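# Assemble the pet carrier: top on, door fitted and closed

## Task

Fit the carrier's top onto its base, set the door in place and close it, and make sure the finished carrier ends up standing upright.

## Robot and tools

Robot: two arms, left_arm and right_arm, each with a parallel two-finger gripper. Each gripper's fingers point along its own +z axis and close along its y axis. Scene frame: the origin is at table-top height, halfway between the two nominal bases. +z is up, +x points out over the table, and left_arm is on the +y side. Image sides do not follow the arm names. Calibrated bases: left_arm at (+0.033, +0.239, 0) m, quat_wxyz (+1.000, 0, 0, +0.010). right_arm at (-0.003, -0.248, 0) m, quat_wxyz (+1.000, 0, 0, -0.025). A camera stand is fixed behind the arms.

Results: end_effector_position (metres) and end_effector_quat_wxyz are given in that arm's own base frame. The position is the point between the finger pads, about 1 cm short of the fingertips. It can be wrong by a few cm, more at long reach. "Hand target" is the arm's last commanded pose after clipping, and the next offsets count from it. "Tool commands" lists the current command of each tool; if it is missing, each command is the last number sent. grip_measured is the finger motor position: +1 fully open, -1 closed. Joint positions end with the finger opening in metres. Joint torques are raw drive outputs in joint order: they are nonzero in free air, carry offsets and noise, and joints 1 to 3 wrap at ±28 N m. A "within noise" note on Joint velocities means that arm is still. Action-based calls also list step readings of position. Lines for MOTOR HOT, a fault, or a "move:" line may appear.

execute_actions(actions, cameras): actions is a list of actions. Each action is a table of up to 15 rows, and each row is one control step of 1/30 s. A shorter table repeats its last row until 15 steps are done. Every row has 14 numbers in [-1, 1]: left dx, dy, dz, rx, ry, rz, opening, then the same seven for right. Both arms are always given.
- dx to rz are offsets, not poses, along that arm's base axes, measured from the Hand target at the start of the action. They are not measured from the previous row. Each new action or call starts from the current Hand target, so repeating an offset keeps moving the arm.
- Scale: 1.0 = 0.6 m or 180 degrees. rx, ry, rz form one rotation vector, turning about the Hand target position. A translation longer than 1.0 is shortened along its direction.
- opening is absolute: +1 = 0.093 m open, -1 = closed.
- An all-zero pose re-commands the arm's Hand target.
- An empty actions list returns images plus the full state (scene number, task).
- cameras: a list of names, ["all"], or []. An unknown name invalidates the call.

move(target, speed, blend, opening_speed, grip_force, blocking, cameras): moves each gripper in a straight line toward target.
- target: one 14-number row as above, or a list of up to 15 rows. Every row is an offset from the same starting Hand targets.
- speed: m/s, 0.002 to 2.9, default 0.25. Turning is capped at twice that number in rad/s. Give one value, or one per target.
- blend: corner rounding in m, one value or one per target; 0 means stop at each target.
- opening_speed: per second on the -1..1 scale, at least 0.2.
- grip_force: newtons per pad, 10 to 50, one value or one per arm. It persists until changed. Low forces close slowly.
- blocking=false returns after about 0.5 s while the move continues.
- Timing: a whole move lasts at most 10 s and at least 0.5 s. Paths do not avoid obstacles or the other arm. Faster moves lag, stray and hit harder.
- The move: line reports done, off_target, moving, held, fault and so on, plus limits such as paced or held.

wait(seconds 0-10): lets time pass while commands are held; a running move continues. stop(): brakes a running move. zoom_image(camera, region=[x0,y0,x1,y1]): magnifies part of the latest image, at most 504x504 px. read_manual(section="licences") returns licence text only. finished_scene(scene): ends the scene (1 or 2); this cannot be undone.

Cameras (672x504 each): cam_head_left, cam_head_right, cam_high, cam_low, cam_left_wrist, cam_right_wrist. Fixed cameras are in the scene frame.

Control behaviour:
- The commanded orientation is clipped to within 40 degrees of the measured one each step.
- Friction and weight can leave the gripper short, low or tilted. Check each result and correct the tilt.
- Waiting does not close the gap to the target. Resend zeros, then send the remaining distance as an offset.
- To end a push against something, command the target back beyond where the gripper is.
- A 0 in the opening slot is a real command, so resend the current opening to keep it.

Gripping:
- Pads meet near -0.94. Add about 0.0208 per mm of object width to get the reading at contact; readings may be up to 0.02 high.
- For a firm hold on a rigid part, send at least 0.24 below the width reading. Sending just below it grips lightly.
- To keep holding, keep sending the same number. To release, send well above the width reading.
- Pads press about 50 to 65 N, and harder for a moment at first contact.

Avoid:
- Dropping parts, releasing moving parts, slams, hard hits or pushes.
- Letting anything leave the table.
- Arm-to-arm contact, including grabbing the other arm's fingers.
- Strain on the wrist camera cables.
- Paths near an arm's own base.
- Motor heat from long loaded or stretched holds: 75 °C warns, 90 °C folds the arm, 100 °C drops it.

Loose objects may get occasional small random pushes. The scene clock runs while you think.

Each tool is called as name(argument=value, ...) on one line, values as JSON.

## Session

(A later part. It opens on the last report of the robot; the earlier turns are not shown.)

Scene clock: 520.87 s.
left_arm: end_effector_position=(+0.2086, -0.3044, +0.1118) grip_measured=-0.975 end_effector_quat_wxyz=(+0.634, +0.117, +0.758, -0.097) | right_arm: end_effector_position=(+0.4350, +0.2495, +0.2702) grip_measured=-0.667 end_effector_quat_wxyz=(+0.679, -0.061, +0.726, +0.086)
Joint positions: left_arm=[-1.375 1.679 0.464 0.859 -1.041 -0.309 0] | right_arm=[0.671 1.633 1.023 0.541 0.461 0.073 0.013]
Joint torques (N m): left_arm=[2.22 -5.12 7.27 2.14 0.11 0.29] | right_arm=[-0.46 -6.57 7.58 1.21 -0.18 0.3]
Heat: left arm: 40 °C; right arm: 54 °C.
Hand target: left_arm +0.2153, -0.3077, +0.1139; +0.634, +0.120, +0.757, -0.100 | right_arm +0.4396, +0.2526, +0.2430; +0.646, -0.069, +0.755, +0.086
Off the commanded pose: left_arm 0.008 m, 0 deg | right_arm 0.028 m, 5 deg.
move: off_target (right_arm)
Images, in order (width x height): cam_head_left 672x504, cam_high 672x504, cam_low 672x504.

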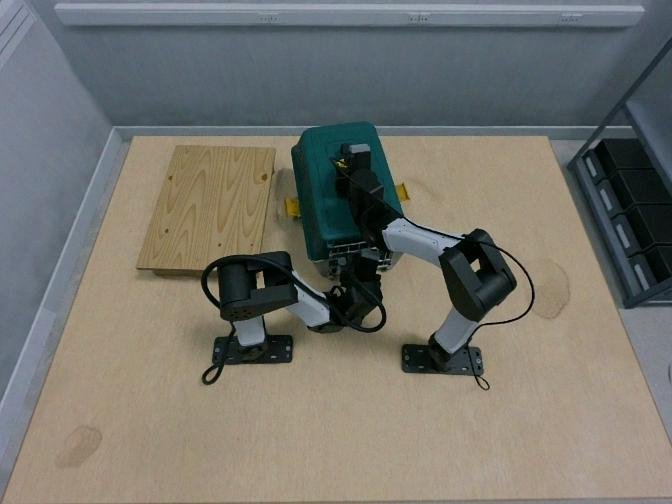

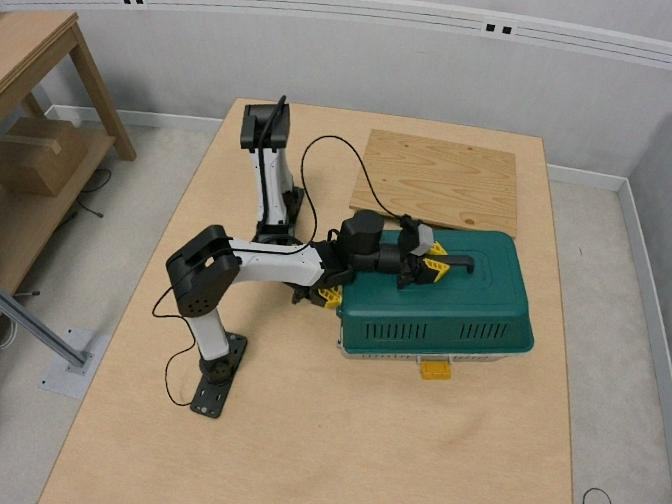

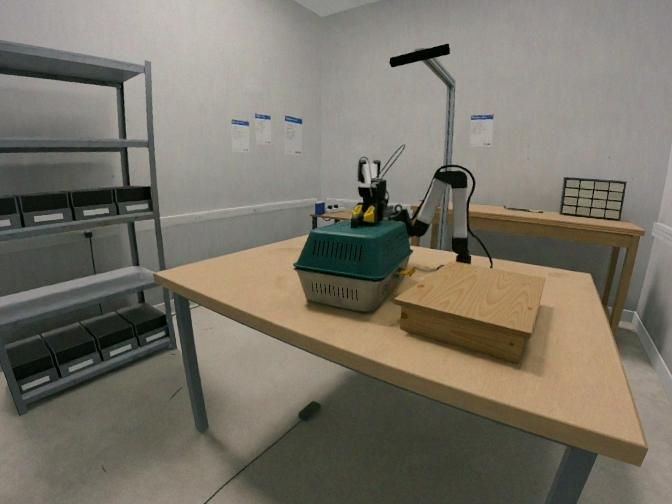

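move(target=[[-0.012,0.003,0,0,0,0,-1,-0.012,0.006,0.01,0,0.0,0.0,-1],[-0.012,0.003,0,0,0,0,-1,-0.018,0.008,-0.005,0,0.01,-0.004,-1],[-0.012,0.003,0,0,0,0,-1,-0.01,0.005,-0.02,0,0.02,0,-1]], speed=0.04, cameras=["cam_high","cam_low","cam_head_left"])

zoom_image(camera="cam_low", region=[285, 240, 425, 315])

zoom_image(camera="cam_high", region=[325, 320, 435, 375])

zoom_image(camera="cam_high", region=[435, 300, 545, 375])

zoom_image(camera="cam_head_left", region=[305, 225, 355, 275])

Scene clock: 543.33 s.
left_arm: end_effector_position=(+0.2082, -0.3044, +0.1117) grip_measured=-0.975 end_effector_quat_wxyz=(+0.635, +0.117, +0.758, -0.097) | right_arm: end_effector_position=(+0.4344, +0.2504, +0.2648) grip_measured=-0.667 end_effector_quat_wxyz=(+0.667, -0.057, +0.738, +0.085)
Joint positions: left_arm=[-1.376 1.679 0.464 0.859 -1.043 -0.309 0] | right_arm=[0.676 1.633 1.035 0.491 0.47 0.097 0.013]
Joint torques (N m): left_arm=[-0.17 -6.27 6.24 1.96 -0.13 0.12] | right_arm=[0.34 -7.19 7.01 0.93 -0.18 0.5]
Motor temperatures (°C): left_arm=[28 34 39 41 28 27 26] | right_arm=[27 49 51 47 24 27 28]
Heat: left arm: 41 °C; right arm: 51 °C.
Hand target: left_arm +0.2081, -0.3059, +0.1139; +0.634, +0.120, +0.757, -0.100 | right_arm +0.4336, +0.2556, +0.2310; +0.622, -0.067, +0.775, +0.088
Off the commanded pose: left_arm 0.003 m, 0 deg | right_arm 0.034 m, 7 deg.
move: off_target (right_arm)
Images, in order (width x height): cam_head_left 672x504, cam_high 672x504, cam_low 672x504.

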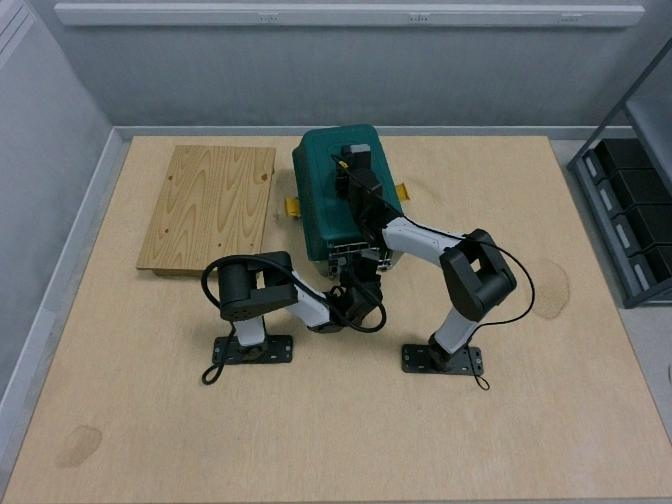

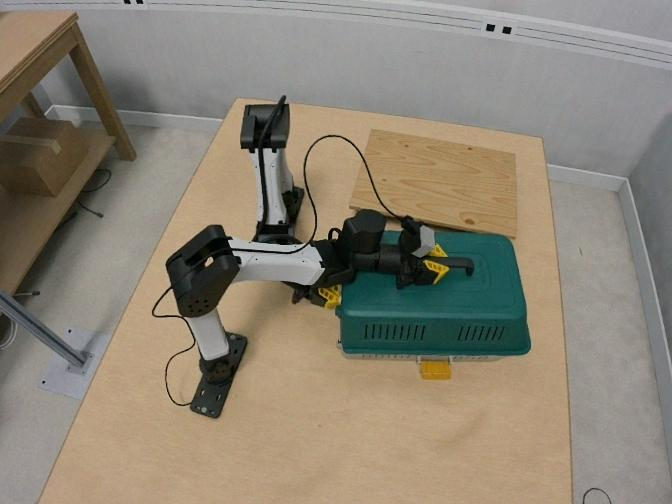

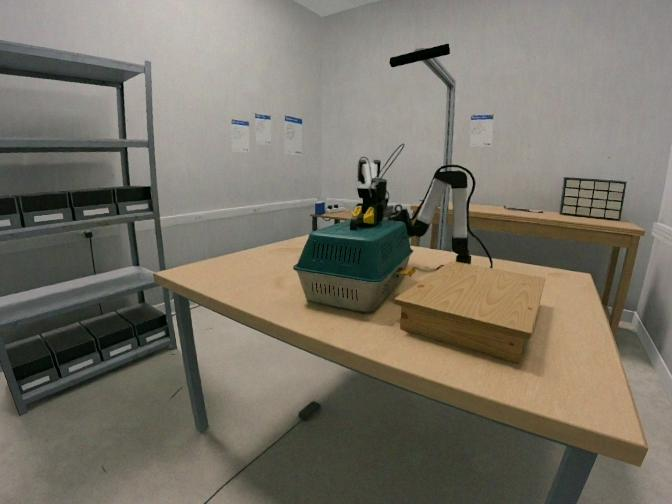

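Scaled by 3.600 from the camera's 672x504 image, which has a finer 960x720 frame.

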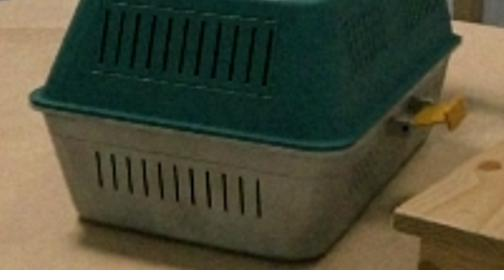

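Scaled by 4.582 from the camera's 672x504 image, which has a finer 960x720 frame.

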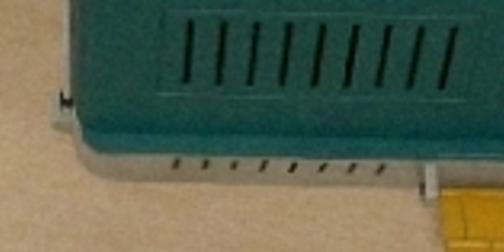

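Scaled by 4.582 from the camera's 672x504 image, which has a finer 960x720 frame.

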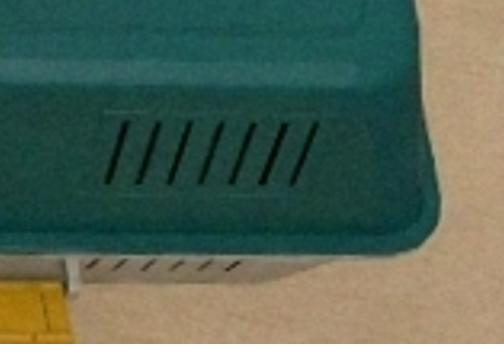

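Scaled by 10.080 from the camera's 672x504 image, which has a finer 960x720 frame.

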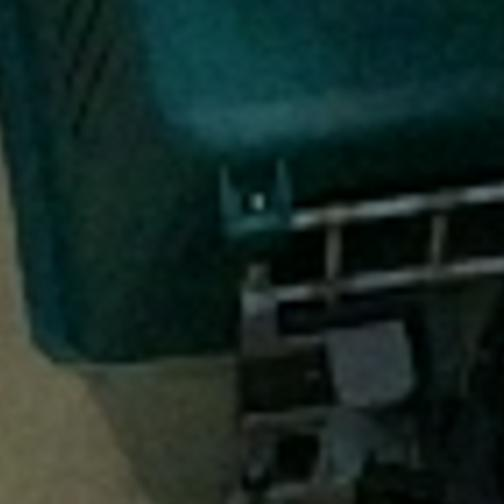

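move(target=[[0,0,0,0,0,0,-0.6,0,0,0.02,0,0,0,-1],[-0.1,0.03,0,0,0,0,-0.6,0,0,0.02,0,0,0,-1],[-0.12,0.1,0.02,0,0,0,-0.6,0,0,0.04,0,-0.01,0,-1],[-0.12,0.1,0.02,0,0,0,-0.6,0,0,0.04,0,-0.01,0,-0.3],[-0.12,0.1,0.02,0,0,0,-0.6,-0.04,0,0.18,0,0,0,-0.3],[-0.12,0.1,0.02,0,0,0,-0.6,-0.2,-0.45,0.25,0,0,0,-0.3]], speed=[0.05,0.05,0.08,0.05,0.1,0.2], opening_speed=0.4)

move(target=[0,0,0,0,0,0,-0.6,0,0,0,0,0,0,-0.3], cameras=["cam_left_wrist","cam_low","cam_high","cam_head_left","cam_head_right"])

zoom_image(camera="cam_head_right", region=[290, 190, 420, 290])

zoom_image(camera="cam_low", region=[285, 240, 425, 315])

Scene clock: 571.60 s.
left_arm: end_effector_position=(+0.1378, -0.2445, +0.1179) grip_measured=-0.601 end_effector_quat_wxyz=(+0.630, +0.136, +0.760, -0.086) | right_arm: end_effector_position=(+0.3143, -0.0140, +0.3758) grip_measured=-0.301 end_effector_quat_wxyz=(+0.621, -0.062, +0.776, +0.088)
Joint positions: left_arm=[-1.671 1.312 0.342 0.222 -1.285 -0.685 0.016] | right_arm=[-0.315 0.924 1.115 -0.439 -0.523 -0.065 0.031]
Joint torques (N m): left_arm=[-1.24 -4.64 7.68 1.58 -0.68 -0.11] | right_arm=[-0.46 -1.42 8.85 1.73 -0.19 -0.2]
Heat: left arm: 40 °C; right arm: 52 °C.
Hand target: left_arm +0.1361, -0.2458, +0.1259; +0.634, +0.120, +0.757, -0.100 | right_arm +0.3135, -0.0144, +0.3809; +0.622, -0.067, +0.775, +0.088
Off the commanded pose: left_arm 0.008 m, 2 deg | right_arm 0.005 m, 1 deg.
move: done; target 4's new opening was sent with right_arm's hand 0.011 m and 4 deg from that target

Scene clock: 572.10 s.
left_arm: end_effector_position=(+0.1378, -0.2445, +0.1179) grip_measured=-0.601 end_effector_quat_wxyz=(+0.630, +0.136, +0.760, -0.086) | right_arm: end_effector_position=(+0.3142, -0.0139, +0.3758) grip_measured=-0.301 end_effector_quat_wxyz=(+0.621, -0.063, +0.776, +0.088)
Joint positions: left_arm=[-1.671 1.312 0.342 0.222 -1.285 -0.685 0.016] | right_arm=[-0.315 0.924 1.115 -0.439 -0.523 -0.065 0.031]
Joint torques (N m): left_arm=[-1.22 -4.64 7.68 1.58 -0.68 -0.11] | right_arm=[-0.44 -1.39 8.88 1.74 -0.19 -0.2]
Heat: left arm: 40 °C; right arm: 53 °C.
Hand target: left_arm +0.1361, -0.2458, +0.1259; +0.634, +0.120, +0.757, -0.100 | right_arm +0.3136, -0.0144, +0.3810; +0.622, -0.067, +0.775, +0.088
Off the commanded pose: left_arm 0.008 m, 2 deg | right_arm 0.005 m, 1 deg.
move: done
Images, in order (width x height): cam_head_left 672x504, cam_head_right 672x504, cam_high 672x504, cam_low 672x504, cam_left_wrist 672x504.

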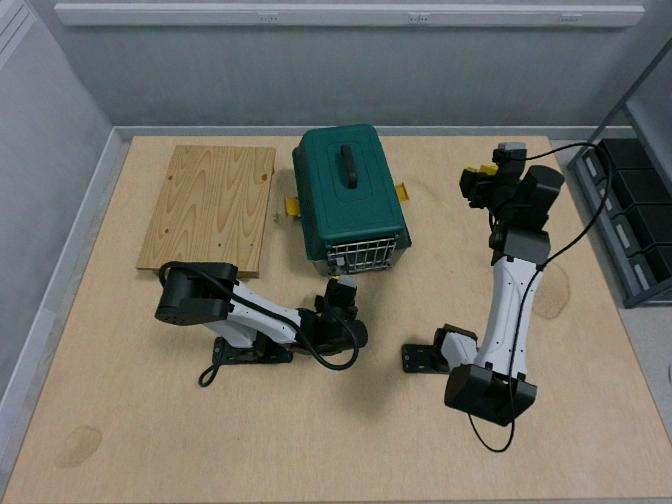

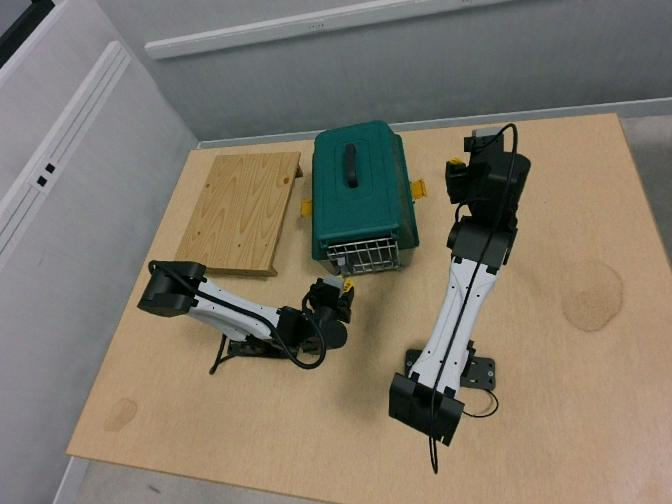

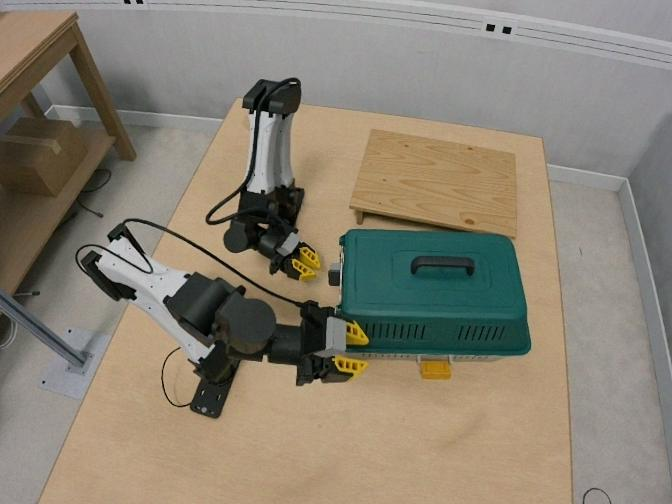

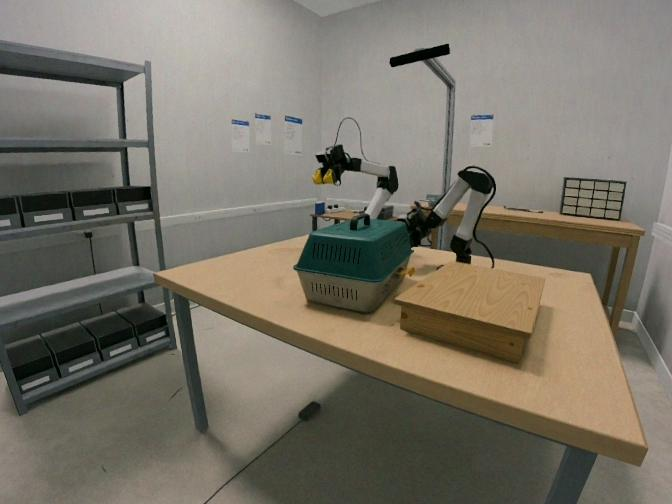

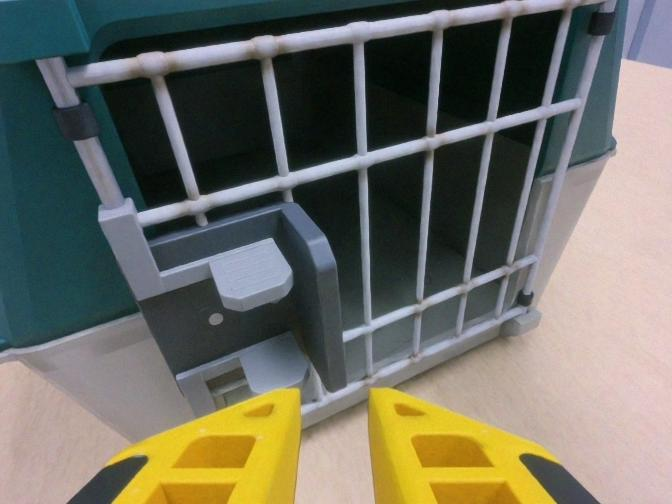

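Scaled by 3.877 from the camera's 672x504 image, which has a finer 960x720 frame.

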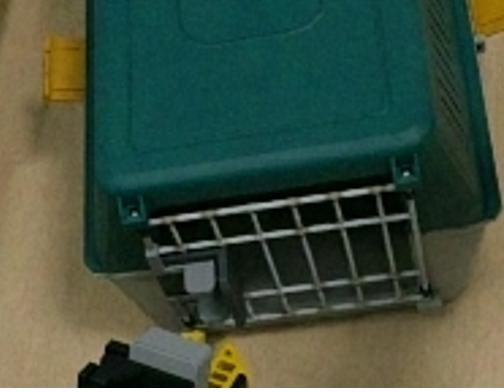

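Scaled by 3.600 from the camera's 672x504 image, which has a finer 960x720 frame.

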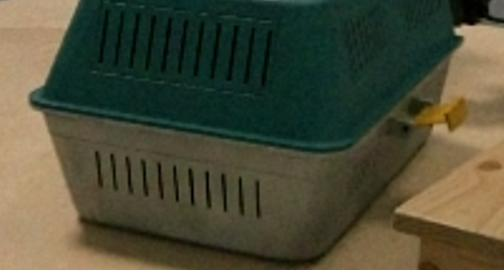

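finished_scene(scene=2)

The scene is finished: the task was done.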